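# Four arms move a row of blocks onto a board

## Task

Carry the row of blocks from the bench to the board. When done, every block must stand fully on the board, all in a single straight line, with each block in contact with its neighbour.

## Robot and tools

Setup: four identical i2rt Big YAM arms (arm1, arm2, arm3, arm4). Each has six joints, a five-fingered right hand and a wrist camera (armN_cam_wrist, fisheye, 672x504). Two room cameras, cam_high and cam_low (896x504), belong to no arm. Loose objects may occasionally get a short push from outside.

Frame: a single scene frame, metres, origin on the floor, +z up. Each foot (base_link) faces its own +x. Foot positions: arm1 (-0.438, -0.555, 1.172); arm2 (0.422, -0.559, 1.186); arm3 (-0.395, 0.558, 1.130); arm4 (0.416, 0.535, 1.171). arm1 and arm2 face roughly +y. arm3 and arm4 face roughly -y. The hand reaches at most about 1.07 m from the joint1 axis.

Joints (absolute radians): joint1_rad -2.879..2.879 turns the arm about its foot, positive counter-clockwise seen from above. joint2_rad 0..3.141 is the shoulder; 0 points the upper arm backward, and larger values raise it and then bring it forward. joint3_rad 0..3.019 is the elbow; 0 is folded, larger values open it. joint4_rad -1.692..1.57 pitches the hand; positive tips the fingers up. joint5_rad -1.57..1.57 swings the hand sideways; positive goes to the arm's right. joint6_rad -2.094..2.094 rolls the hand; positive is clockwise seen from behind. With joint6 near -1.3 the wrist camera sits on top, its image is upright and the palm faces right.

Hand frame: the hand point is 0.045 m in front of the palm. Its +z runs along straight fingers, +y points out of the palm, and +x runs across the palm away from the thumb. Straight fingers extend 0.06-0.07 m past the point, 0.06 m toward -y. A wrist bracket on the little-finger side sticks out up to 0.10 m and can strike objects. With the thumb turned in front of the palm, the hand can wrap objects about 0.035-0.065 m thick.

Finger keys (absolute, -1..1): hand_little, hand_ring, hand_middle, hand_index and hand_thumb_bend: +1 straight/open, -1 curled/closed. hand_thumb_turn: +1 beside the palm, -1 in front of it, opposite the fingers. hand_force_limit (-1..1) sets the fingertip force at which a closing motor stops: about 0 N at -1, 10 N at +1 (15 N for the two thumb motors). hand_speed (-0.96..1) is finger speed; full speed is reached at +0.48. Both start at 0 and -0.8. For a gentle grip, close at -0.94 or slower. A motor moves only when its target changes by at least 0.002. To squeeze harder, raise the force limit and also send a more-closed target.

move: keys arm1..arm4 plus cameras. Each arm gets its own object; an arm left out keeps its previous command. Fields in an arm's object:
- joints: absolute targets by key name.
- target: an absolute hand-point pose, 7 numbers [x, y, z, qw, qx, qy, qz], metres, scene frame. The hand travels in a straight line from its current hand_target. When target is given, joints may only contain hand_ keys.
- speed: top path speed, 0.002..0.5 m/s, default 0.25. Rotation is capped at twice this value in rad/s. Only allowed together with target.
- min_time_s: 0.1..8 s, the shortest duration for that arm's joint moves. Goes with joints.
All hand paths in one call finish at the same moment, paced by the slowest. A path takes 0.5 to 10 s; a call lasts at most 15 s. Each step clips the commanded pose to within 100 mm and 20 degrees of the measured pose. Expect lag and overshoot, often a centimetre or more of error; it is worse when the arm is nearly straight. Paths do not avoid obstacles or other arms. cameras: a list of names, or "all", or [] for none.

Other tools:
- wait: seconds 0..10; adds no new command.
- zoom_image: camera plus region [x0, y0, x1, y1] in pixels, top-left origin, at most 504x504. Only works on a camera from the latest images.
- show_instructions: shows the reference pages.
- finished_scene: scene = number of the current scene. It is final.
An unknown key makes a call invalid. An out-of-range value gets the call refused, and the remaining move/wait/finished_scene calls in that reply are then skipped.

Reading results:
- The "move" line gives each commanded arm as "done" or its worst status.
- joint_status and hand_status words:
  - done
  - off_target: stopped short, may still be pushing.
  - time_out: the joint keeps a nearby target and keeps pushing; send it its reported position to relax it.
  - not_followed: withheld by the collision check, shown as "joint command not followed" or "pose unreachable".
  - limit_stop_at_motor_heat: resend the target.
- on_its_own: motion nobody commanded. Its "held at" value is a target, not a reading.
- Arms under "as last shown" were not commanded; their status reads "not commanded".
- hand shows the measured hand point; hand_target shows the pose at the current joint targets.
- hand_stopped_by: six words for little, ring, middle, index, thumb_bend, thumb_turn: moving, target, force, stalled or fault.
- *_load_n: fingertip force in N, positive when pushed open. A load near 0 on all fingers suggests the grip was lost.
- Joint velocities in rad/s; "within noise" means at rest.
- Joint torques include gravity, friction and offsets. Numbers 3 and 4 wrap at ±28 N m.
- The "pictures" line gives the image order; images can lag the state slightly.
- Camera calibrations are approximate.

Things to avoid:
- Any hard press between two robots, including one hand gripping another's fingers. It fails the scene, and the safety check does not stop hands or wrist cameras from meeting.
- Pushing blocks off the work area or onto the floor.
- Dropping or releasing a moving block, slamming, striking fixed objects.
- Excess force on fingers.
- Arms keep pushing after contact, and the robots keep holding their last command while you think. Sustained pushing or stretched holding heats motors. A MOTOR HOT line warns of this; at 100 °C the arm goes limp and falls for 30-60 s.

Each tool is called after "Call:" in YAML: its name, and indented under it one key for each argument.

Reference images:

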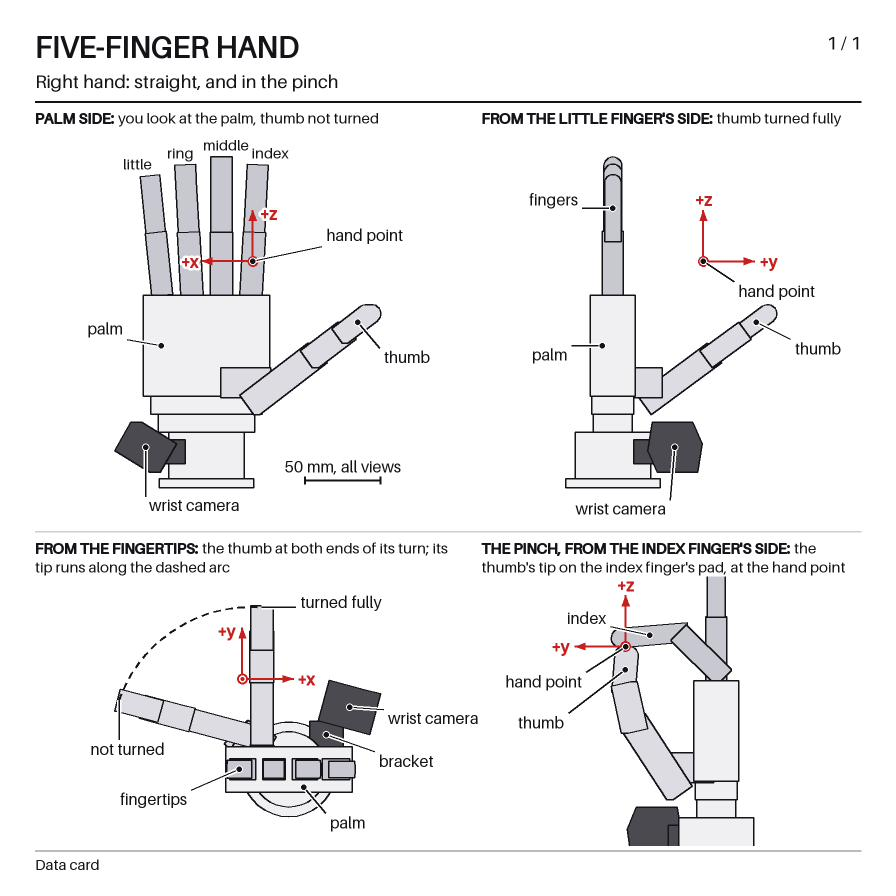

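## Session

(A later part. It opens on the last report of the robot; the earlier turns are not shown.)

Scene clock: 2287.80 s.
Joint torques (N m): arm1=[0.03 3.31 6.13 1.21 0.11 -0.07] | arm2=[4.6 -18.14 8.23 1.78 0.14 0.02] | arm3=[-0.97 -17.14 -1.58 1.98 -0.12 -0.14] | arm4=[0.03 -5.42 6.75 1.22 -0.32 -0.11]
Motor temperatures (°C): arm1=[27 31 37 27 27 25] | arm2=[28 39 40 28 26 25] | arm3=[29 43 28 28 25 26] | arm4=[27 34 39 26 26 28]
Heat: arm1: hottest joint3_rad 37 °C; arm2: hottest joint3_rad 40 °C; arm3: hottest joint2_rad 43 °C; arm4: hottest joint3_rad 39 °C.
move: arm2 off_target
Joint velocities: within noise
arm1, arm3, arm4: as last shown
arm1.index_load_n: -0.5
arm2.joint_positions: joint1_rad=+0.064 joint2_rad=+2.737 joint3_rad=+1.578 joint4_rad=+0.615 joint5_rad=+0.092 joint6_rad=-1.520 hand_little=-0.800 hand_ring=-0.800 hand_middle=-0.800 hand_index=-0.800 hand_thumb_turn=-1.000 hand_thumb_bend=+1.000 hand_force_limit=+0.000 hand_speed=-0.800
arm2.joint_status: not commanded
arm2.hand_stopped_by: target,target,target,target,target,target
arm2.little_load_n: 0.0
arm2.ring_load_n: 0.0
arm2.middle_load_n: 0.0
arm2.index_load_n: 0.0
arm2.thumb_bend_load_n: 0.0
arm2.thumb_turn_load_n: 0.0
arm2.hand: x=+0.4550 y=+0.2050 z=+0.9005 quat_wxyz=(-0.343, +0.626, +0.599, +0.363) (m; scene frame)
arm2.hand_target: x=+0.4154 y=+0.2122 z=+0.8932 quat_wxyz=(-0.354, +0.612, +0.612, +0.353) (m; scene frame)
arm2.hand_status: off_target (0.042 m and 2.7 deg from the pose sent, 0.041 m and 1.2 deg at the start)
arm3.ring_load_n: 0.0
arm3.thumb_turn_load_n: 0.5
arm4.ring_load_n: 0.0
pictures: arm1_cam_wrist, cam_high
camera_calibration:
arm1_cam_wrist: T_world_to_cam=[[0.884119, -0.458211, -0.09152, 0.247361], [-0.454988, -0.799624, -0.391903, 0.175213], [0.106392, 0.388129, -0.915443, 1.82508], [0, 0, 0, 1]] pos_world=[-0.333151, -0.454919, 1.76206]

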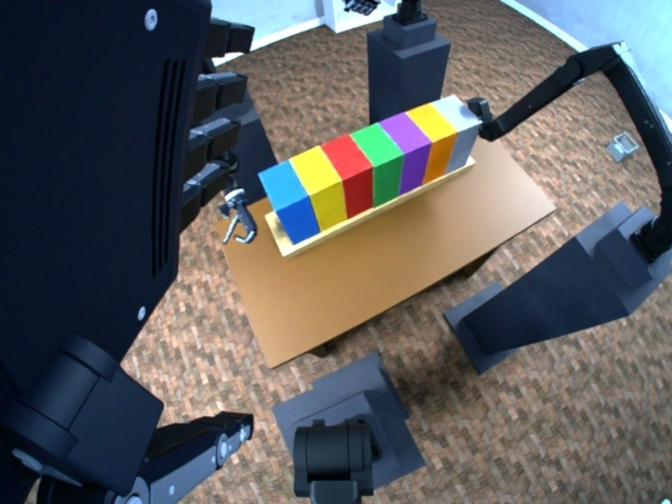

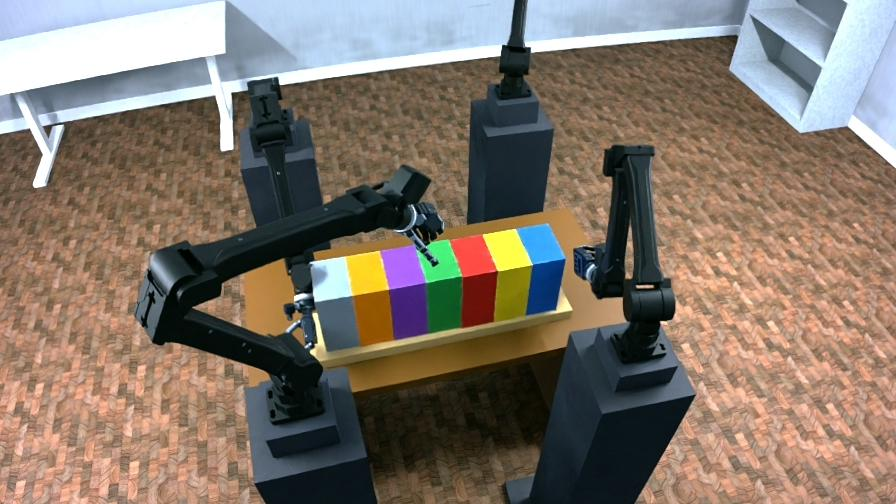

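Call:
move:
  arm2: {"target": [0.432, 0.213, 0.893, -0.3536, 0.6124, 0.6124, 0.3536], "speed": 0.01}

Call:
move:
  arm2: {"target": [0.450, 0.213, 0.893, -0.3536, 0.6124, 0.6124, 0.3536], "speed": 0.01}
  cameras: ["cam_high"]

Call:
zoom_image:
  camera: "cam_high"
  region: [280, 240, 400, 360]

Call:
move:
  arm2: {"target": [0.480, 0.213, 0.893, -0.3536, 0.6124, 0.6124, 0.3536], "speed": 0.03}
  cameras: ["cam_high"]

Call:
zoom_image:
  camera: "cam_high"
  region: [280, 240, 400, 360]

Scene clock: 2297.57 s.
Joint torques (N m): arm1=[-0.09 3.55 6.08 1.18 0.12 -0.08] | arm2=[2.49 -18.32 7.56 2.09 -0.15 -0.11] | arm3=[-0.38 -16.85 -1.7 1.89 -0.18 -0.15] | arm4=[-0.09 -5.3 6.75 1.29 -0.33 -0.11]
Motor temperatures (°C): arm1=[27 30 37 27 27 25] | arm2=[28 39 39 28 26 25] | arm3=[29 43 28 28 25 26] | arm4=[27 34 39 26 26 28]
Heat: arm1: hottest joint3_rad 37 °C; arm2: hottest joint2_rad 39 °C; arm3: hottest joint2_rad 43 °C; arm4: hottest joint3_rad 39 °C.
move: arm2 off_target
Joint velocities: within noise
arm1, arm3, arm4: as last shown
arm1.index_load_n: 0.0
arm2.joint_positions: joint1_rad=+0.063 joint2_rad=+2.737 joint3_rad=+1.578 joint4_rad=+0.615 joint5_rad=+0.076 joint6_rad=-1.520 hand_little=-0.800 hand_ring=-0.800 hand_middle=-0.800 hand_index=-0.800 hand_thumb_turn=-1.000 hand_thumb_bend=+1.000 hand_force_limit=+0.000 hand_speed=-0.800
arm2.joint_status: not commanded
arm2.hand_stopped_by: target,target,target,target,target,target
arm2.little_load_n: 0.0
arm2.ring_load_n: 0.0
arm2.middle_load_n: 0.0
arm2.index_load_n: 0.5
arm2.thumb_bend_load_n: 0.0
arm2.thumb_turn_load_n: 0.5
arm2.hand: x=+0.4523 y=+0.2058 z=+0.8999 quat_wxyz=(-0.347, +0.624, +0.602, +0.358) (m; scene frame)
arm2.hand_target: x=+0.4319 y=+0.2118 z=+0.8936 quat_wxyz=(-0.354, +0.612, +0.612, +0.353) (m; scene frame)
arm2.hand_status: off_target (0.023 m and 1.9 deg from the pose sent, 0.025 m and 2.7 deg at the start)
arm3.thumb_turn_load_n: 0.0
pictures: none

Scene clock: 2299.87 s.
Joint torques (N m): arm1=[0.03 3.37 6.19 1.17 0.11 -0.08] | arm2=[0.5 -18.32 7.47 2.21 -0.1 -0.13] | arm3=[-0.09 -17.14 -1.94 1.95 -0.13 -0.15] | arm4=[0.26 -5.3 6.72 1.26 -0.34 -0.11]
Motor temperatures (°C): arm1=[27 30 37 27 27 25] | arm2=[28 39 39 28 26 25] | arm3=[29 43 28 28 25 26] | arm4=[27 34 40 26 26 28]
Heat: arm1: hottest joint3_rad 37 °C; arm2: hottest joint2_rad 39 °C; arm3: hottest joint2_rad 43 °C; arm4: hottest joint3_rad 40 °C.
move: arm2 done
Joint velocities: within noise
arm1, arm3, arm4: as last shown
arm2.joint_positions: joint1_rad=+0.059 joint2_rad=+2.737 joint3_rad=+1.578 joint4_rad=+0.615 joint5_rad=+0.050 joint6_rad=-1.532 hand_little=-0.800 hand_ring=-0.800 hand_middle=-0.800 hand_index=-0.800 hand_thumb_turn=-1.000 hand_thumb_bend=+1.000 hand_force_limit=+0.000 hand_speed=-0.800
arm2.joint_status: not commanded
arm2.hand_stopped_by: target,target,target,target,target,target
arm2.little_load_n: 0.0
arm2.ring_load_n: 0.0
arm2.middle_load_n: 0.0
arm2.index_load_n: 0.0
arm2.thumb_bend_load_n: 0.0
arm2.thumb_turn_load_n: 0.5
arm2.hand: x=+0.4511 y=+0.2074 z=+0.8996 quat_wxyz=(-0.352, +0.617, +0.609, +0.352) (m; scene frame)
arm2.hand_target: x=+0.4500 y=+0.2126 z=+0.8932 quat_wxyz=(-0.354, +0.612, +0.612, +0.354) (m; scene frame)
arm2.hand_status: done (0.009 m and 0.6 deg from the pose sent, 0.010 m and 1.9 deg at the start)
arm4.thumb_bend_load_n: -0.5
pictures: cam_high

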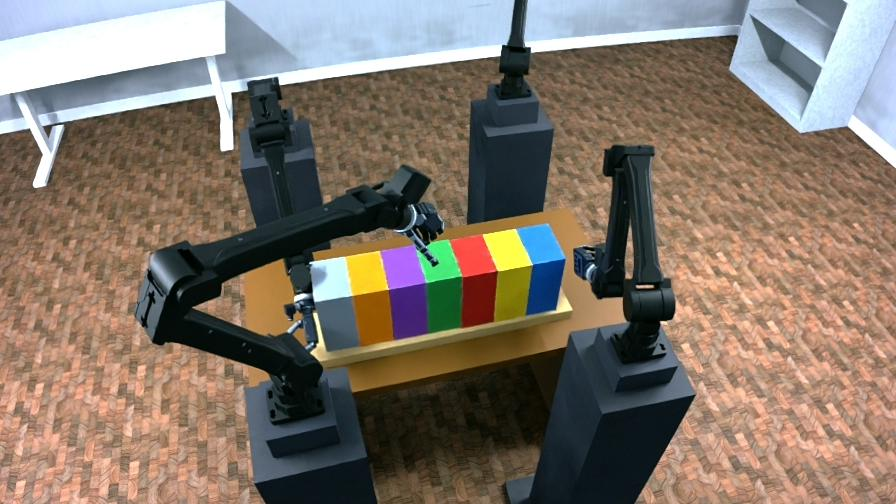

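Scaled by 4.200 from the camera's 896x504 image, which has a finer 1280x720 frame.

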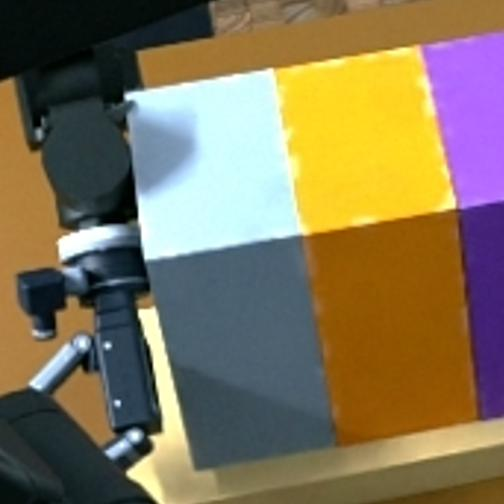

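Scene clock: 2301.43 s.
Joint torques (N m): arm1=[0.21 3.55 6.19 1.17 0.11 -0.07] | arm2=[0.26 -18.32 7.23 2.33 -0.01 -0.12] | arm3=[0.56 -16.97 -1.7 1.99 -0.19 -0.17] | arm4=[-0.21 -5.25 6.68 1.26 -0.32 -0.11]
Motor temperatures (°C): arm1=[27 30 37 27 27 25] | arm2=[28 39 39 28 26 25] | arm3=[29 43 28 28 25 26] | arm4=[27 34 40 26 26 28]
Heat: arm1: hottest joint3_rad 37 °C; arm2: hottest joint2_rad 39 °C; arm3: hottest joint2_rad 43 °C; arm4: hottest joint3_rad 40 °C.
move: arm2 done
Joint velocities: arm1=[within noise] | arm2=[within noise] | arm3=[0.024 -0.015 0.007 -0.007 -0.007 -0.154] | arm4=[within noise]
arm1, arm3: as last shown
arm2.joint_positions: joint1_rad=+0.016 joint2_rad=+2.737 joint3_rad=+1.578 joint4_rad=+0.615 joint5_rad=+0.005 joint6_rad=-1.558 hand_little=-0.800 hand_ring=-0.800 hand_middle=-0.800 hand_index=-0.800 hand_thumb_turn=-1.000 hand_thumb_bend=+1.000 hand_force_limit=+0.000 hand_speed=-0.800
arm2.joint_status: not commanded
arm2.hand_stopped_by: target,target,target,target,target,target
arm2.little_load_n: 0.5
arm2.ring_load_n: 0.0
arm2.middle_load_n: 0.5
arm2.index_load_n: 0.0
arm2.thumb_bend_load_n: 0.0
arm2.thumb_turn_load_n: 0.0
arm2.hand: x=+0.4756 y=+0.2087 z=+0.8995 quat_wxyz=(-0.354, +0.614, +0.612, +0.350) (m; scene frame)
arm2.hand_target: x=+0.4799 y=+0.2126 z=+0.8932 quat_wxyz=(-0.354, +0.612, +0.612, +0.354) (m; scene frame)
arm2.hand_status: done (0.009 m and 0.4 deg from the pose sent, 0.030 m and 0.6 deg at the start)
arm4.joint_positions: joint1_rad=-1.109 joint2_rad=+1.017 joint3_rad=+0.802 joint4_rad=-0.594 joint5_rad=-0.348 joint6_rad=-1.127 hand_little=-0.900 hand_ring=-0.900 hand_middle=-0.900 hand_index=-0.900 hand_thumb_turn=-1.000 hand_thumb_bend=+1.000 hand_force_limit=+0.000 hand_speed=-0.800
arm4.joint_status: not commanded
arm4.hand_stopped_by: target,target,target,target,target,target
arm4.little_load_n: 0.0
arm4.ring_load_n: 0.0
arm4.middle_load_n: 0.0
arm4.index_load_n: 0.0
arm4.thumb_bend_load_n: 0.0
arm4.thumb_turn_load_n: 0.0
arm4.hand: x=+0.0767 y=+0.3191 z=+1.3449 quat_wxyz=(+0.253, +0.089, -0.912, +0.309) (m; scene frame)
arm4.hand_target: x=+0.0806 y=+0.3171 z=+1.3498 quat_wxyz=(+0.256, +0.098, -0.910, +0.312) (m; scene frame)
arm4.hand_status: not commanded
pictures: cam_high

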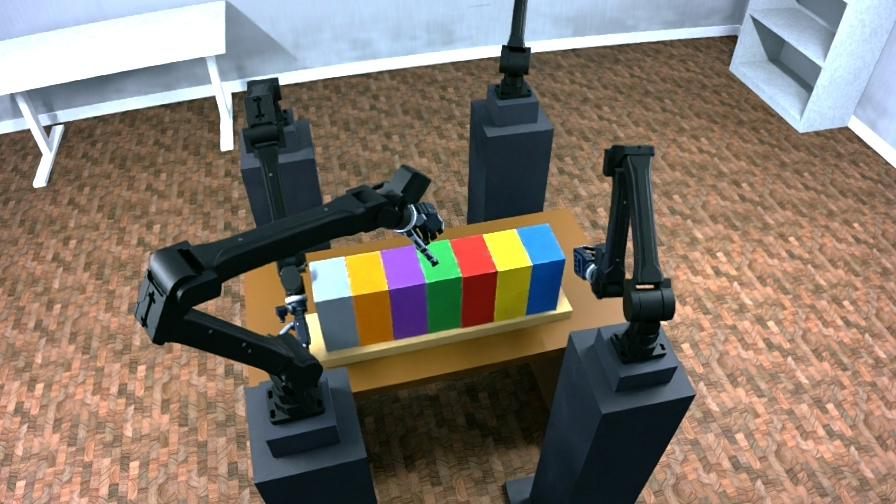

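Scaled by 4.200 from the camera's 896x504 image, which has a finer 1280x720 frame.

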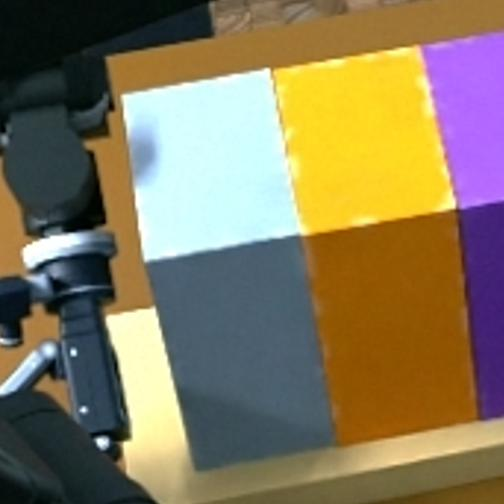

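Call:
zoom_image:
  camera: "cam_high"
  region: [335, 240, 415, 350]

Call:
zoom_image:
  camera: "cam_high"
  region: [400, 230, 480, 340]

Call:
zoom_image:
  camera: "cam_high"
  region: [450, 220, 530, 330]

Call:
zoom_image:
  camera: "cam_high"
  region: [500, 215, 580, 325]

Scaled by 4.582 from the camera's 896x504 image, which has a finer 1280x720 frame.

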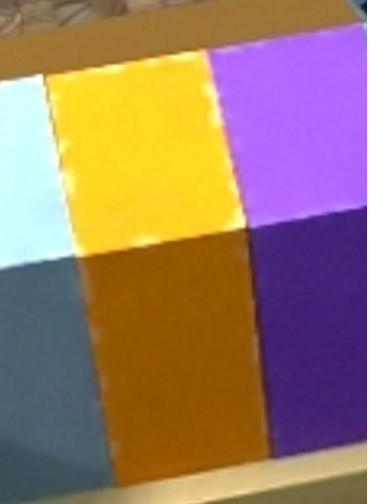

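Scaled by 4.582 from the camera's 896x504 image, which has a finer 1280x720 frame.

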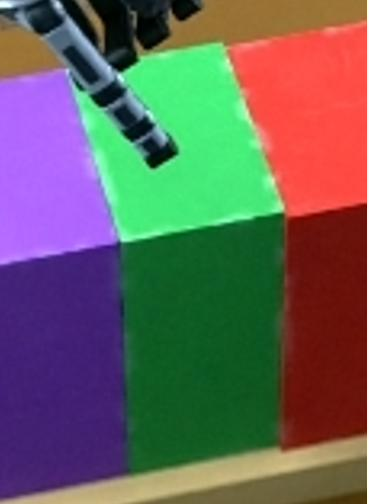

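Scaled by 4.582 from the camera's 896x504 image, which has a finer 1280x720 frame.

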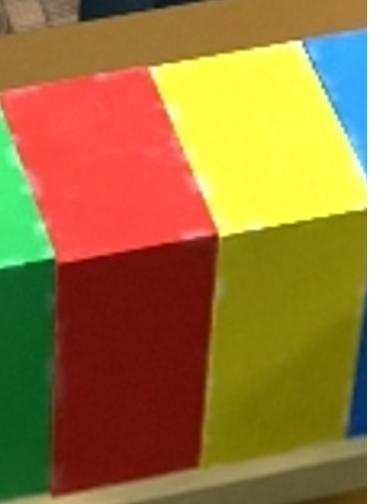

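Scaled by 4.582 from the camera's 896x504 image, which has a finer 1280x720 frame.

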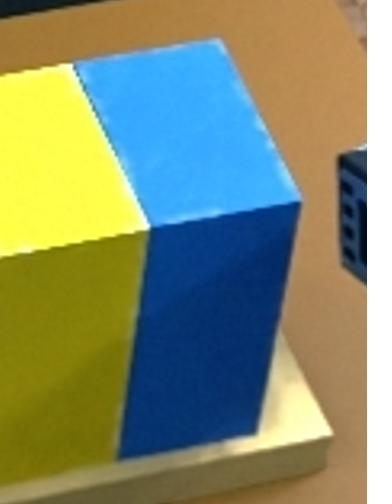

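Call:
move:
  arm3: {"target": [-0.485, 0.032, 0.893, 0.3695, 0.6029, -0.6029, 0.3695], "speed": 0.08}

Call:
move:
  arm3: {"target": [-0.452, 0.032, 0.893, 0.3695, 0.6029, -0.6029, 0.3695], "speed": 0.03}
  cameras: ["cam_high"]

Call:
zoom_image:
  camera: "cam_high"
  region: [500, 215, 620, 325]

Scene clock: 2319.73 s.
Joint torques (N m): arm1=[-0.03 3.49 6.17 1.22 0.12 -0.07] | arm2=[0.03 -18.37 7.23 2.35 0.01 -0.12] | arm3=[0.73 -16.26 0.08 1.76 0.15 0.17] | arm4=[0.03 -5.25 6.75 1.26 -0.32 -0.12]
Motor temperatures (°C): arm1=[27 30 37 27 27 25] | arm2=[28 39 39 28 26 25] | arm3=[29 43 28 28 25 26] | arm4=[27 34 40 26 26 28]
Heat: arm1: hottest joint3_rad 37 °C; arm2: hottest joint2_rad 39 °C; arm3: hottest joint2_rad 43 °C; arm4: hottest joint3_rad 40 °C.
move: arm3 done
Joint velocities: within noise
arm1, arm2, arm4: as last shown
arm2.little_load_n: 0.0
arm2.middle_load_n: 0.0
arm2.hand: x=+0.4754 y=+0.2087 z=+0.8995 quat_wxyz=(-0.354, +0.614, +0.612, +0.350) (m; scene frame)
arm3.joint_positions: joint1_rad=-0.025 joint2_rad=+2.542 joint3_rad=+0.786 joint4_rad=+1.290 joint5_rad=-0.074 joint6_rad=-1.622 hand_little=-0.800 hand_ring=-0.800 hand_middle=-0.800 hand_index=-0.800 hand_thumb_turn=-1.000 hand_thumb_bend=+1.000 hand_force_limit=+0.000 hand_speed=-0.800
arm3.joint_status: not commanded
arm3.hand_stopped_by: target,target,target,target,target,target
arm3.little_load_n: 0.0
arm3.ring_load_n: 0.0
arm3.middle_load_n: 0.0
arm3.index_load_n: 0.0
arm3.thumb_bend_load_n: 0.0
arm3.thumb_turn_load_n: 0.0
arm3.hand: x=-0.4885 y=+0.0288 z=+0.9013 quat_wxyz=(+0.378, +0.602, -0.597, +0.372) (m; scene frame)
arm3.hand_target: x=-0.4849 y=+0.0321 z=+0.8931 quat_wxyz=(+0.370, +0.603, -0.603, +0.370) (m; scene frame)
arm3.hand_status: done (0.010 m and 1.2 deg from the pose sent, 0.067 m and 0.6 deg at the start)
pictures: none

Scene clock: 2321.33 s.
Joint torques (N m): arm1=[0.03 3.37 6.22 1.16 0.14 -0.07] | arm2=[0.03 -18.37 7.23 2.33 0.01 -0.12] | arm3=[1.26 -15.85 -0.27 2.15 0.11 0.03] | arm4=[-0.03 -5.25 6.67 1.29 -0.33 -0.11]
Motor temperatures (°C): arm1=[27 30 37 27 27 25] | arm2=[28 39 39 28 26 25] | arm3=[29 43 28 28 25 26] | arm4=[27 34 40 26 26 28]
Heat: arm1: hottest joint3_rad 37 °C; arm2: hottest joint2_rad 39 °C; arm3: hottest joint2_rad 43 °C; arm4: hottest joint3_rad 40 °C.
move: arm3 off_target
Joint velocities: within noise
arm1, arm2, arm4: as last shown
arm1.index_load_n: -0.5
arm2.middle_load_n: 0.5
arm3.joint_positions: joint1_rad=+0.053 joint2_rad=+2.542 joint3_rad=+0.786 joint4_rad=+1.290 joint5_rad=+0.007 joint6_rad=-1.581 hand_little=-0.800 hand_ring=-0.800 hand_middle=-0.800 hand_index=-0.800 hand_thumb_turn=-1.000 hand_thumb_bend=+1.000 hand_force_limit=+0.000 hand_speed=-0.800
arm3.joint_status: not commanded
arm3.hand_stopped_by: target,target,target,target,target,target
arm3.little_load_n: 0.0
arm3.ring_load_n: 0.0
arm3.middle_load_n: 0.0
arm3.index_load_n: 0.0
arm3.thumb_bend_load_n: 0.0
arm3.thumb_turn_load_n: 0.0
arm3.hand: x=-0.4615 y=+0.0283 z=+0.9011 quat_wxyz=(+0.380, +0.599, -0.601, +0.369) (m; scene frame)
arm3.hand_target: x=-0.4522 y=+0.0322 z=+0.8932 quat_wxyz=(+0.370, +0.603, -0.603, +0.369) (m; scene frame)
arm3.hand_status: off_target (0.013 m and 1.3 deg from the pose sent, 0.038 m and 1.2 deg at the start)
arm4.middle_load_n: 0.5
pictures: cam_high

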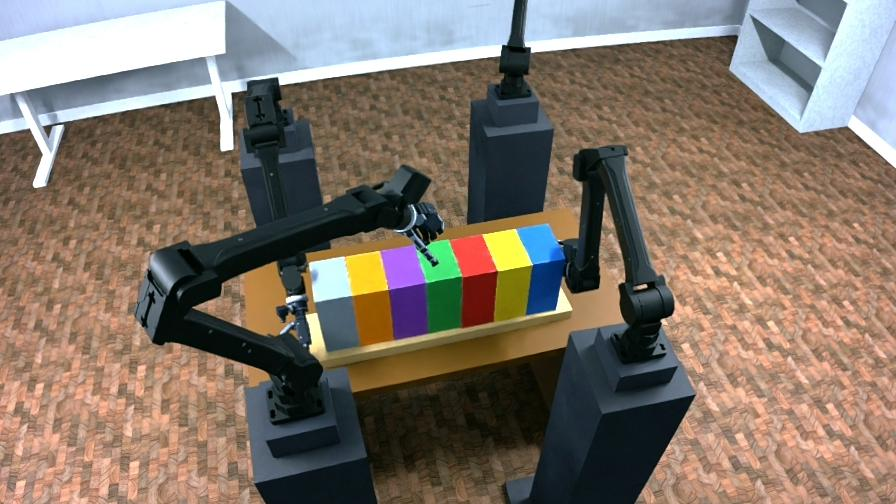

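Scaled by 4.200 from the camera's 896x504 image, which has a finer 1280x720 frame.

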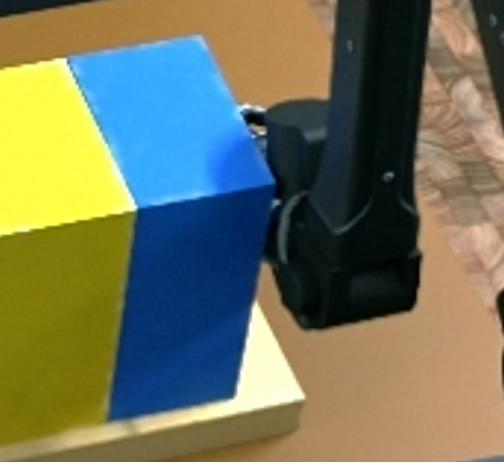

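Call:
move:
  arm3: {"target": [-0.435, 0.032, 0.893, 0.3695, 0.6029, -0.6029, 0.3695], "speed": 0.02}
  cameras: ["cam_high"]

Call:
zoom_image:
  camera: "cam_high"
  region: [500, 215, 580, 325]

Call:
move:
  arm3: {"target": [-0.418, 0.032, 0.893, 0.3695, 0.6029, -0.6029, 0.3695], "speed": 0.02}
  cameras: ["cam_high"]

Call:
zoom_image:
  camera: "cam_high"
  region: [500, 215, 580, 325]

Scene clock: 2328.50 s.
Joint torques (N m): arm1=[-0.21 3.37 6.12 1.18 0.09 -0.06] | arm2=[0.03 -18.32 7.24 2.33 0.01 -0.13] | arm3=[3.37 -16.09 -0.17 2.02 0.02 0.11] | arm4=[0.09 -5.25 6.71 1.29 -0.33 -0.12]
Motor temperatures (°C): arm1=[27 30 37 27 27 25] | arm2=[28 39 39 28 26 25] | arm3=[29 42 28 28 25 26] | arm4=[27 34 40 26 26 28]
Heat: arm1: hottest joint3_rad 37 °C; arm2: hottest joint2_rad 39 °C; arm3: hottest joint2_rad 42 °C; arm4: hottest joint3_rad 40 °C.
move: arm3 off_target
Joint velocities: within noise
arm1.joint_positions: joint1_rad=-0.385 joint2_rad=+0.572 joint3_rad=+1.434 joint4_rad=-1.471 joint5_rad=-0.016 joint6_rad=-1.148 hand_little=+1.000 hand_ring=+1.000 hand_middle=+1.000 hand_index=+1.000 hand_thumb_turn=+1.000 hand_thumb_bend=+1.000 hand_force_limit=+0.000 hand_speed=-0.800
arm1.joint_status: not commanded
arm1.hand_stopped_by: target,target,target,target,target,target
arm1.little_load_n: 0.0
arm1.ring_load_n: 0.0
arm1.middle_load_n: 0.0
arm1.index_load_n: 0.0
arm1.thumb_bend_load_n: 0.0
arm1.thumb_turn_load_n: 0.0
arm1.hand: x=-0.3295 y=-0.4078 z=+1.6575 quat_wxyz=(-0.333, +0.826, +0.320, +0.322) (m; scene frame)
arm1.hand_target: x=-0.3295 y=-0.4066 z=+1.6531 quat_wxyz=(-0.327, +0.827, +0.329, +0.317) (m; scene frame)
arm1.hand_status: not commanded
arm2, arm4: as last shown
arm2.middle_load_n: 0.0
arm2.index_load_n: 0.5
arm3.joint_positions: joint1_rad=+0.065 joint2_rad=+2.542 joint3_rad=+0.786 joint4_rad=+1.290 joint5_rad=+0.050 joint6_rad=-1.560 hand_little=-0.800 hand_ring=-0.800 hand_middle=-0.800 hand_index=-0.800 hand_thumb_turn=-1.000 hand_thumb_bend=+1.000 hand_force_limit=+0.000 hand_speed=-0.800
arm3.joint_status: not commanded
arm3.hand_stopped_by: target,target,target,target,target,target
arm3.little_load_n: 0.0
arm3.ring_load_n: 0.0
arm3.middle_load_n: 0.0
arm3.index_load_n: 0.0
arm3.thumb_bend_load_n: 0.0
arm3.thumb_turn_load_n: 0.5
arm3.hand: x=-0.4630 y=+0.0306 z=+0.9012 quat_wxyz=(+0.387, +0.588, -0.611, +0.362) (m; scene frame)
arm3.hand_target: x=-0.4358 y=+0.0328 z=+0.8932 quat_wxyz=(+0.369, +0.603, -0.603, +0.369) (m; scene frame)
arm3.hand_status: off_target (0.029 m and 2.9 deg from the pose sent, 0.028 m and 1.3 deg at the start)
arm4.middle_load_n: 0.0
pictures: cam_high

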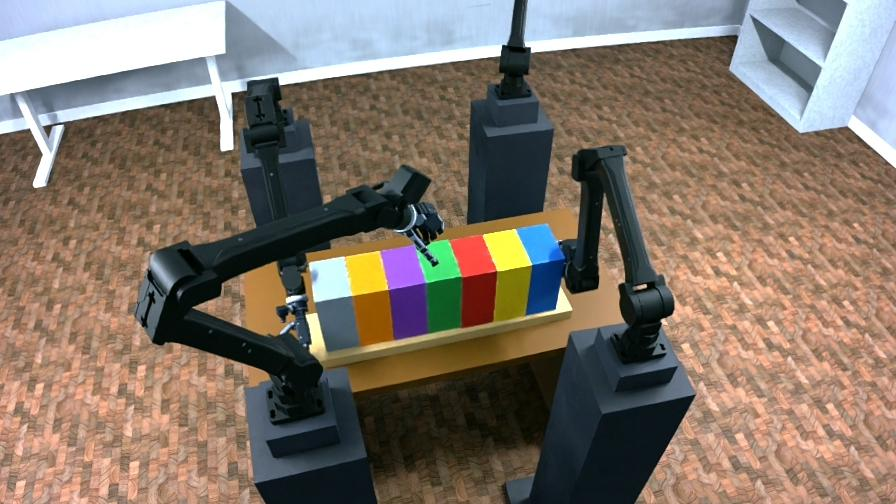

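Scaled by 4.582 from the camera's 896x504 image, which has a finer 1280x720 frame.

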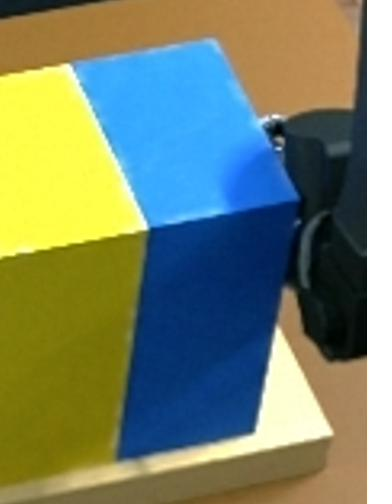

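Scene clock: 2330.07 s.
Joint torques (N m): arm1=[0.09 3.49 6.08 1.17 0.13 -0.08] | arm2=[0.03 -18.37 7.23 2.35 0.01 -0.12] | arm3=[6.07 -16.21 0.05 1.89 0.06 0.18] | arm4=[0.09 -5.25 6.67 1.24 -0.33 -0.12]
Motor temperatures (°C): arm1=[27 30 37 27 27 25] | arm2=[28 39 39 28 26 25] | arm3=[29 42 28 28 25 26] | arm4=[27 34 40 26 26 28]
Heat: arm1: hottest joint3_rad 37 °C; arm2: hottest joint2_rad 39 °C; arm3: hottest joint2_rad 42 °C; arm4: hottest joint3_rad 40 °C.
move: arm3 off_target
Joint velocities: within noise
arm1, arm2, arm4: as last shown
arm1.middle_load_n: -0.5
arm2.index_load_n: 0.0
arm3.joint_positions: joint1_rad=+0.085 joint2_rad=+2.542 joint3_rad=+0.785 joint4_rad=+1.290 joint5_rad=+0.087 joint6_rad=-1.542 hand_little=-0.800 hand_ring=-0.800 hand_middle=-0.800 hand_index=-0.800 hand_thumb_turn=-1.000 hand_thumb_bend=+1.000 hand_force_limit=+0.000 hand_speed=-0.800
arm3.joint_status: not commanded
arm3.hand_stopped_by: target,target,target,target,target,target
arm3.little_load_n: 0.0
arm3.ring_load_n: 0.0
arm3.middle_load_n: 0.0
arm3.index_load_n: 0.0
arm3.thumb_bend_load_n: 0.0
arm3.thumb_turn_load_n: 0.5
arm3.hand: x=-0.4588 y=+0.0326 z=+0.9012 quat_wxyz=(+0.390, +0.581, -0.618, +0.358) (m; scene frame)
arm3.hand_target: x=-0.4197 y=+0.0336 z=+0.8933 quat_wxyz=(+0.369, +0.603, -0.603, +0.369) (m; scene frame)
arm3.hand_status: off_target (0.042 m and 4.0 deg from the pose sent, 0.046 m and 2.9 deg at the start)
pictures: cam_high

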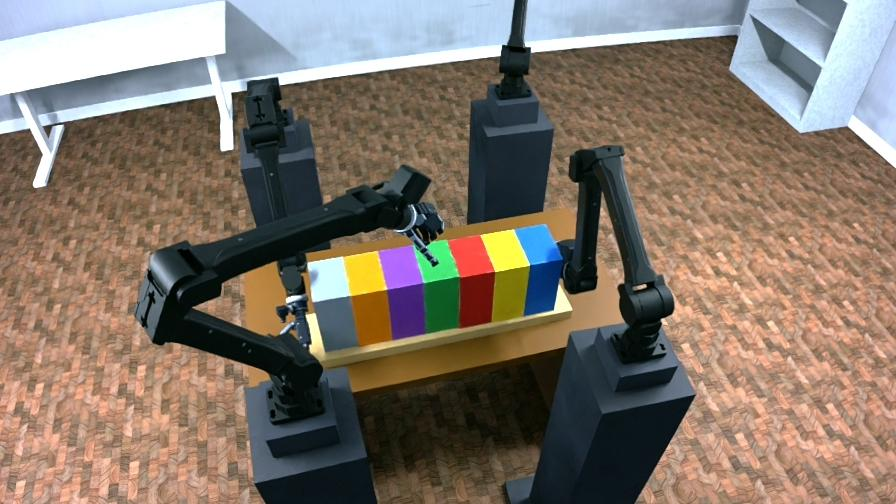

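Scaled by 4.582 from the camera's 896x504 image, which has a finer 1280x720 frame.

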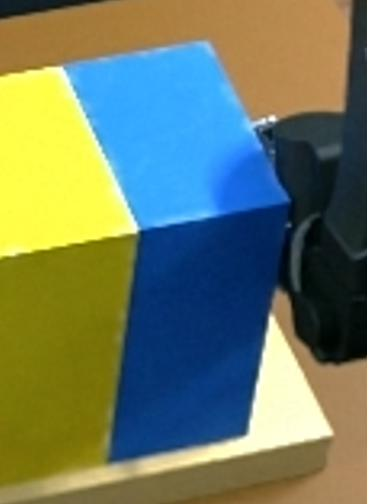

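Call:
move:
  arm3: {"target": [-0.435, 0.032, 0.893, 0.3695, 0.6029, -0.6029, 0.3695], "speed": 0.015}

Call:
move:
  arm3: {"target": [-0.452, 0.032, 0.893, 0.3695, 0.6029, -0.6029, 0.3695], "speed": 0.015}

Call:
move:
  arm3: {"target": [-0.50, 0.032, 0.893, 0.3695, 0.6029, -0.6029, 0.3695], "speed": 0.04}
  arm2: {"target": [0.51, 0.213, 0.893, -0.3536, 0.6124, 0.6124, 0.3536], "speed": 0.04}
  arm4: {"joints": {"joint1_rad": -0.6}, "min_time_s": 1.5}
  cameras: ["cam_high", "arm1_cam_wrist", "cam_low"]

Call:
zoom_image:
  camera: "cam_high"
  region: [295, 235, 415, 365]

Call:
zoom_image:
  camera: "cam_high"
  region: [390, 225, 490, 345]

Call:
zoom_image:
  camera: "cam_high"
  region: [475, 215, 585, 335]

Call:
zoom_image:
  camera: "arm1_cam_wrist"
  region: [250, 80, 500, 260]

Call:
zoom_image:
  camera: "cam_low"
  region: [360, 220, 480, 360]

Scene clock: 2341.00 s.
Joint torques (N m): arm1=[-0.03 3.55 6.17 1.16 0.1 -0.09] | arm2=[0.03 -18.37 7.24 2.35 0.01 -0.13] | arm3=[3.14 -15.56 -0.05 1.96 -0.31 -0.11] | arm4=[0.15 -5.25 6.69 1.29 -0.32 -0.11]
Motor temperatures (°C): arm1=[27 30 37 27 27 25] | arm2=[28 39 39 28 26 25] | arm3=[29 42 28 28 25 26] | arm4=[27 34 40 26 26 28]
Heat: arm1: hottest joint3_rad 37 °C; arm2: hottest joint2_rad 39 °C; arm3: hottest joint2_rad 42 °C; arm4: hottest joint3_rad 40 °C.
move: arm3 off_target
Joint velocities: within noise
arm1, arm2, arm4: as last shown
arm3.joint_positions: joint1_rad=+0.082 joint2_rad=+2.542 joint3_rad=+0.785 joint4_rad=+1.290 joint5_rad=+0.059 joint6_rad=-1.542 hand_little=-0.800 hand_ring=-0.800 hand_middle=-0.800 hand_index=-0.800 hand_thumb_turn=-1.000 hand_thumb_bend=+1.000 hand_force_limit=+0.000 hand_speed=-0.800
arm3.joint_status: not commanded
arm3.hand_stopped_by: target,target,target,target,target,target
arm3.little_load_n: 0.0
arm3.ring_load_n: 0.0
arm3.middle_load_n: 0.0
arm3.index_load_n: 0.0
arm3.thumb_bend_load_n: 0.0
arm3.thumb_turn_load_n: 0.5
arm3.hand: x=-0.4550 y=+0.0310 z=+0.9003 quat_wxyz=(+0.382, +0.586, -0.613, +0.366) (m; scene frame)
arm3.hand_target: x=-0.4355 y=+0.0325 z=+0.8932 quat_wxyz=(+0.370, +0.603, -0.603, +0.369) (m; scene frame)
arm3.hand_status: off_target (0.021 m and 2.7 deg from the pose sent, 0.025 m and 4.0 deg at the start)
arm4.index_load_n: -0.5
pictures: none

Scene clock: 2342.60 s.
Joint torques (N m): arm1=[0.26 3.31 6.16 1.18 0.12 -0.08] | arm2=[0.03 -18.37 7.23 2.33 0.01 -0.12] | arm3=[-0.09 -16.38 -0.08 2.22 -0.17 -0.19] | arm4=[0.09 -5.19 6.71 1.24 -0.32 -0.11]
Motor temperatures (°C): arm1=[27 30 37 27 27 25] | arm2=[28 39 39 28 26 25] | arm3=[29 42 28 28 25 26] | arm4=[27 34 40 26 26 28]
Heat: arm1: hottest joint3_rad 37 °C; arm2: hottest joint2_rad 39 °C; arm3: hottest joint2_rad 42 °C; arm4: hottest joint3_rad 40 °C.
move: arm3 done
Joint velocities: within noise
arm1, arm2, arm4: as last shown
arm1.middle_load_n: 0.0
arm3.joint_positions: joint1_rad=+0.072 joint2_rad=+2.542 joint3_rad=+0.785 joint4_rad=+1.290 joint5_rad=+0.015 joint6_rad=-1.557 hand_little=-0.800 hand_ring=-0.800 hand_middle=-0.800 hand_index=-0.800 hand_thumb_turn=-1.000 hand_thumb_bend=+1.000 hand_force_limit=+0.000 hand_speed=-0.800
arm3.joint_status: not commanded
arm3.hand_stopped_by: target,target,target,target,target,target
arm3.little_load_n: 0.0
arm3.ring_load_n: 0.0
arm3.middle_load_n: 0.0
arm3.index_load_n: 0.5
arm3.thumb_bend_load_n: 0.0
arm3.thumb_turn_load_n: 0.0
arm3.hand: x=-0.4524 y=+0.0287 z=+0.8998 quat_wxyz=(+0.374, +0.596, -0.604, +0.374) (m; scene frame)
arm3.hand_target: x=-0.4519 y=+0.0321 z=+0.8931 quat_wxyz=(+0.369, +0.603, -0.603, +0.370) (m; scene frame)
arm3.hand_status: done (0.008 m and 1.1 deg from the pose sent, 0.008 m and 2.7 deg at the start)
arm4.index_load_n: 0.0
pictures: none

Scene clock: 2344.53 s.
Joint torques (N m): arm1=[0.03 3.31 6.16 1.17 0.11 -0.09] | arm2=[-0.32 -18.32 7.41 2.25 -0.03 -0.12] | arm3=[-0.44 -16.85 0.36 2.18 -0.12 -0.2] | arm4=[-0.26 -5.3 6.71 1.31 -0.27 -0.11]
Motor temperatures (°C): arm1=[27 30 37 27 27 25] | arm2=[28 39 39 28 26 25] | arm3=[29 42 28 28 25 26] | arm4=[27 34 40 26 26 28]
Heat: arm1: hottest joint3_rad 37 °C; arm2: hottest joint2_rad 39 °C; arm3: hottest joint2_rad 42 °C; arm4: hottest joint3_rad 40 °C.
move: arm2 done; arm3 done; arm4 done
Joint velocities: within noise
arm1: as last shown
arm2.joint_positions: joint1_rad=-0.030 joint2_rad=+2.737 joint3_rad=+1.578 joint4_rad=+0.615 joint5_rad=-0.037 joint6_rad=-1.583 hand_little=-0.800 hand_ring=-0.800 hand_middle=-0.800 hand_index=-0.800 hand_thumb_turn=-1.000 hand_thumb_bend=+1.000 hand_force_limit=+0.000 hand_speed=-0.800
arm2.joint_status: not commanded
arm2.hand_stopped_by: target,target,target,target,target,target
arm2.little_load_n: 0.0
arm2.ring_load_n: 0.0
arm2.middle_load_n: 0.5
arm2.index_load_n: 0.0
arm2.thumb_bend_load_n: 0.0
arm2.thumb_turn_load_n: 0.0
arm2.hand: x=+0.5037 y=+0.2085 z=+0.8996 quat_wxyz=(-0.354, +0.614, +0.613, +0.350) (m; scene frame)
arm2.hand_target: x=+0.5099 y=+0.2125 z=+0.8932 quat_wxyz=(-0.354, +0.612, +0.612, +0.354) (m; scene frame)
arm2.hand_status: done (0.010 m and 0.5 deg from the pose sent, 0.035 m and 0.5 deg at the start)
arm3.joint_positions: joint1_rad=-0.052 joint2_rad=+2.542 joint3_rad=+0.788 joint4_rad=+1.284 joint5_rad=-0.103 joint6_rad=-1.616 hand_little=-0.800 hand_ring=-0.800 hand_middle=-0.800 hand_index=-0.800 hand_thumb_turn=-1.000 hand_thumb_bend=+1.000 hand_force_limit=+0.000 hand_speed=-0.800
arm3.joint_status: not commanded
arm3.hand_stopped_by: target,target,target,target,target,target
arm3.little_load_n: 0.0
arm3.ring_load_n: 0.0
arm3.middle_load_n: 0.0
arm3.index_load_n: 0.0
arm3.thumb_bend_load_n: 0.0
arm3.thumb_turn_load_n: 0.0
arm3.hand: x=-0.4965 y=+0.0293 z=+0.8993 quat_wxyz=(+0.372, +0.598, -0.602, +0.376) (m; scene frame)
arm3.hand_target: x=-0.5000 y=+0.0322 z=+0.8930 quat_wxyz=(+0.369, +0.603, -0.603, +0.369) (m; scene frame)
arm3.hand_status: done (0.008 m and 1.0 deg from the pose sent, 0.048 m and 1.1 deg at the start)
arm4.joint_positions: joint1_rad=-0.607 joint2_rad=+1.017 joint3_rad=+0.802 joint4_rad=-0.594 joint5_rad=-0.349 joint6_rad=-1.127 hand_little=-0.900 hand_ring=-0.900 hand_middle=-0.900 hand_index=-0.900 hand_thumb_turn=-1.000 hand_thumb_bend=+1.000 hand_force_limit=+0.000 hand_speed=-0.800
arm4.joint_status: all done
arm4.hand_stopped_by: target,target,target,target,target,target
arm4.little_load_n: 0.0
arm4.ring_load_n: 0.0
arm4.middle_load_n: 0.0
arm4.index_load_n: 0.0
arm4.thumb_bend_load_n: 0.0
arm4.thumb_turn_load_n: 0.0
arm4.hand: x=+0.2226 y=+0.1821 z=+1.3449 quat_wxyz=(+0.168, +0.313, -0.862, +0.363) (m; scene frame)
arm4.hand_target: x=+0.2260 y=+0.1827 z=+1.3497 quat_wxyz=(+0.171, +0.320, -0.857, +0.366) (m; scene frame)
arm4.hand_status: not commanded
pictures: arm1_cam_wrist, cam_high, cam_low
camera_calibration:
arm1_cam_wrist: T_world_to_cam=[[0.884119, -0.458211, -0.09152, 0.247361], [-0.454988, -0.799624, -0.391903, 0.175213], [0.106392, 0.388129, -0.915443, 1.82508], [0, 0, 0, 1]] pos_world=[-0.333151, -0.454919, 1.76206]

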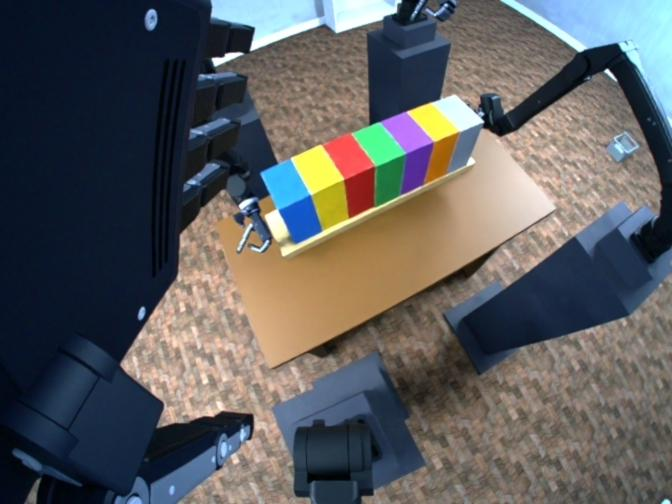

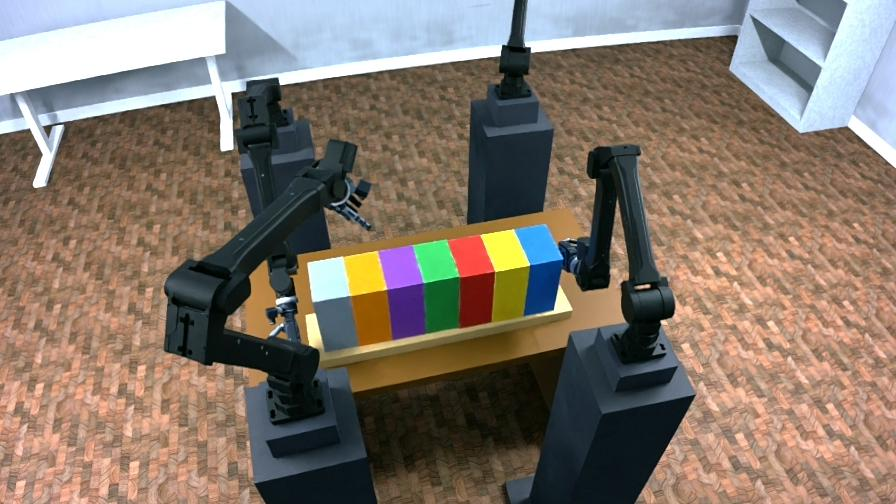

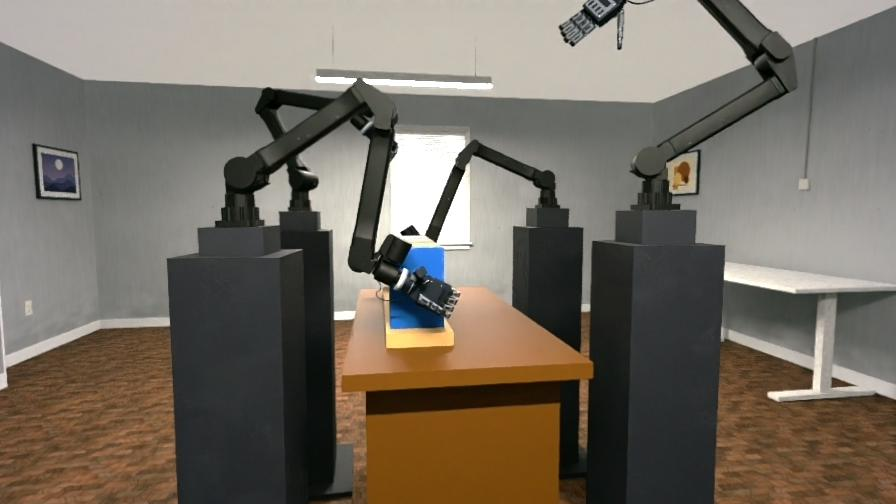

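Scaled by 3.877 from the camera's 896x504 image, which has a finer 1280x720 frame.

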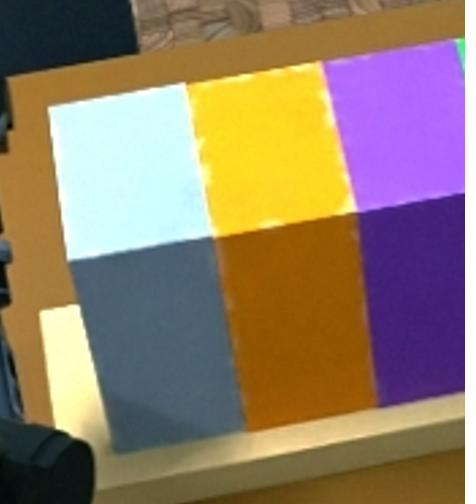

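Scaled by 4.200 from the camera's 896x504 image, which has a finer 1280x720 frame.

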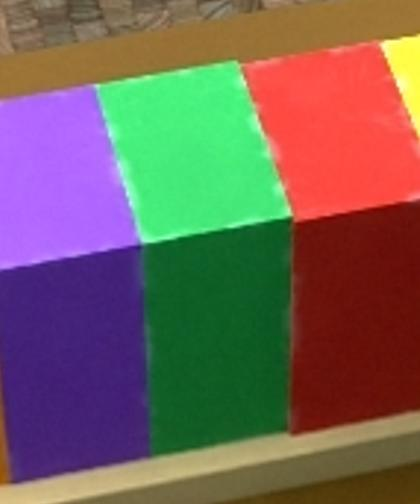

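Scaled by 4.200 from the camera's 896x504 image, which has a finer 1280x720 frame.

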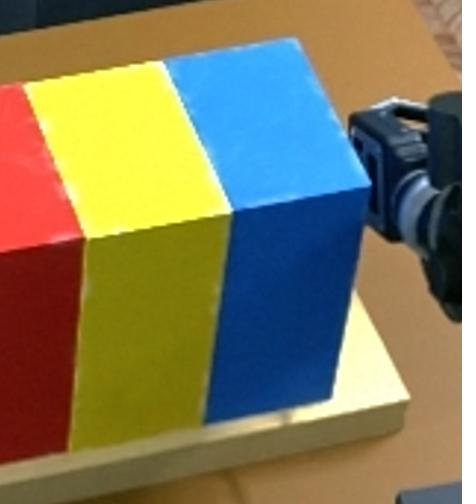

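Scaled by 2.016 from the camera's 672x504 image, which has a finer 960x720 frame.

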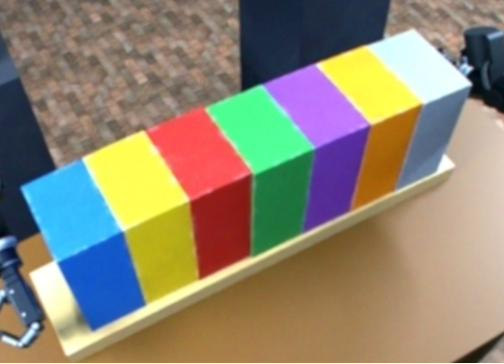

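Scaled by 3.600 from the camera's 896x504 image, which has a finer 1280x720 frame.

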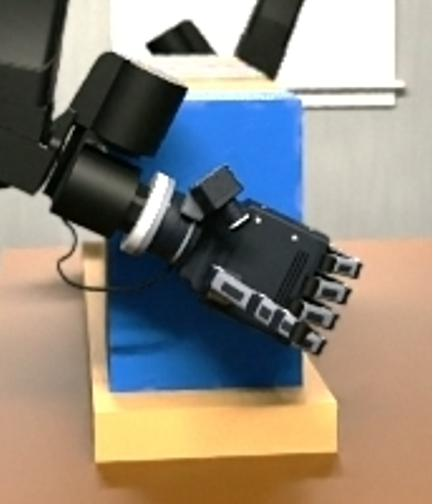

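Call:
finished_scene:
  scene: 1

The scene is finished: the task was done.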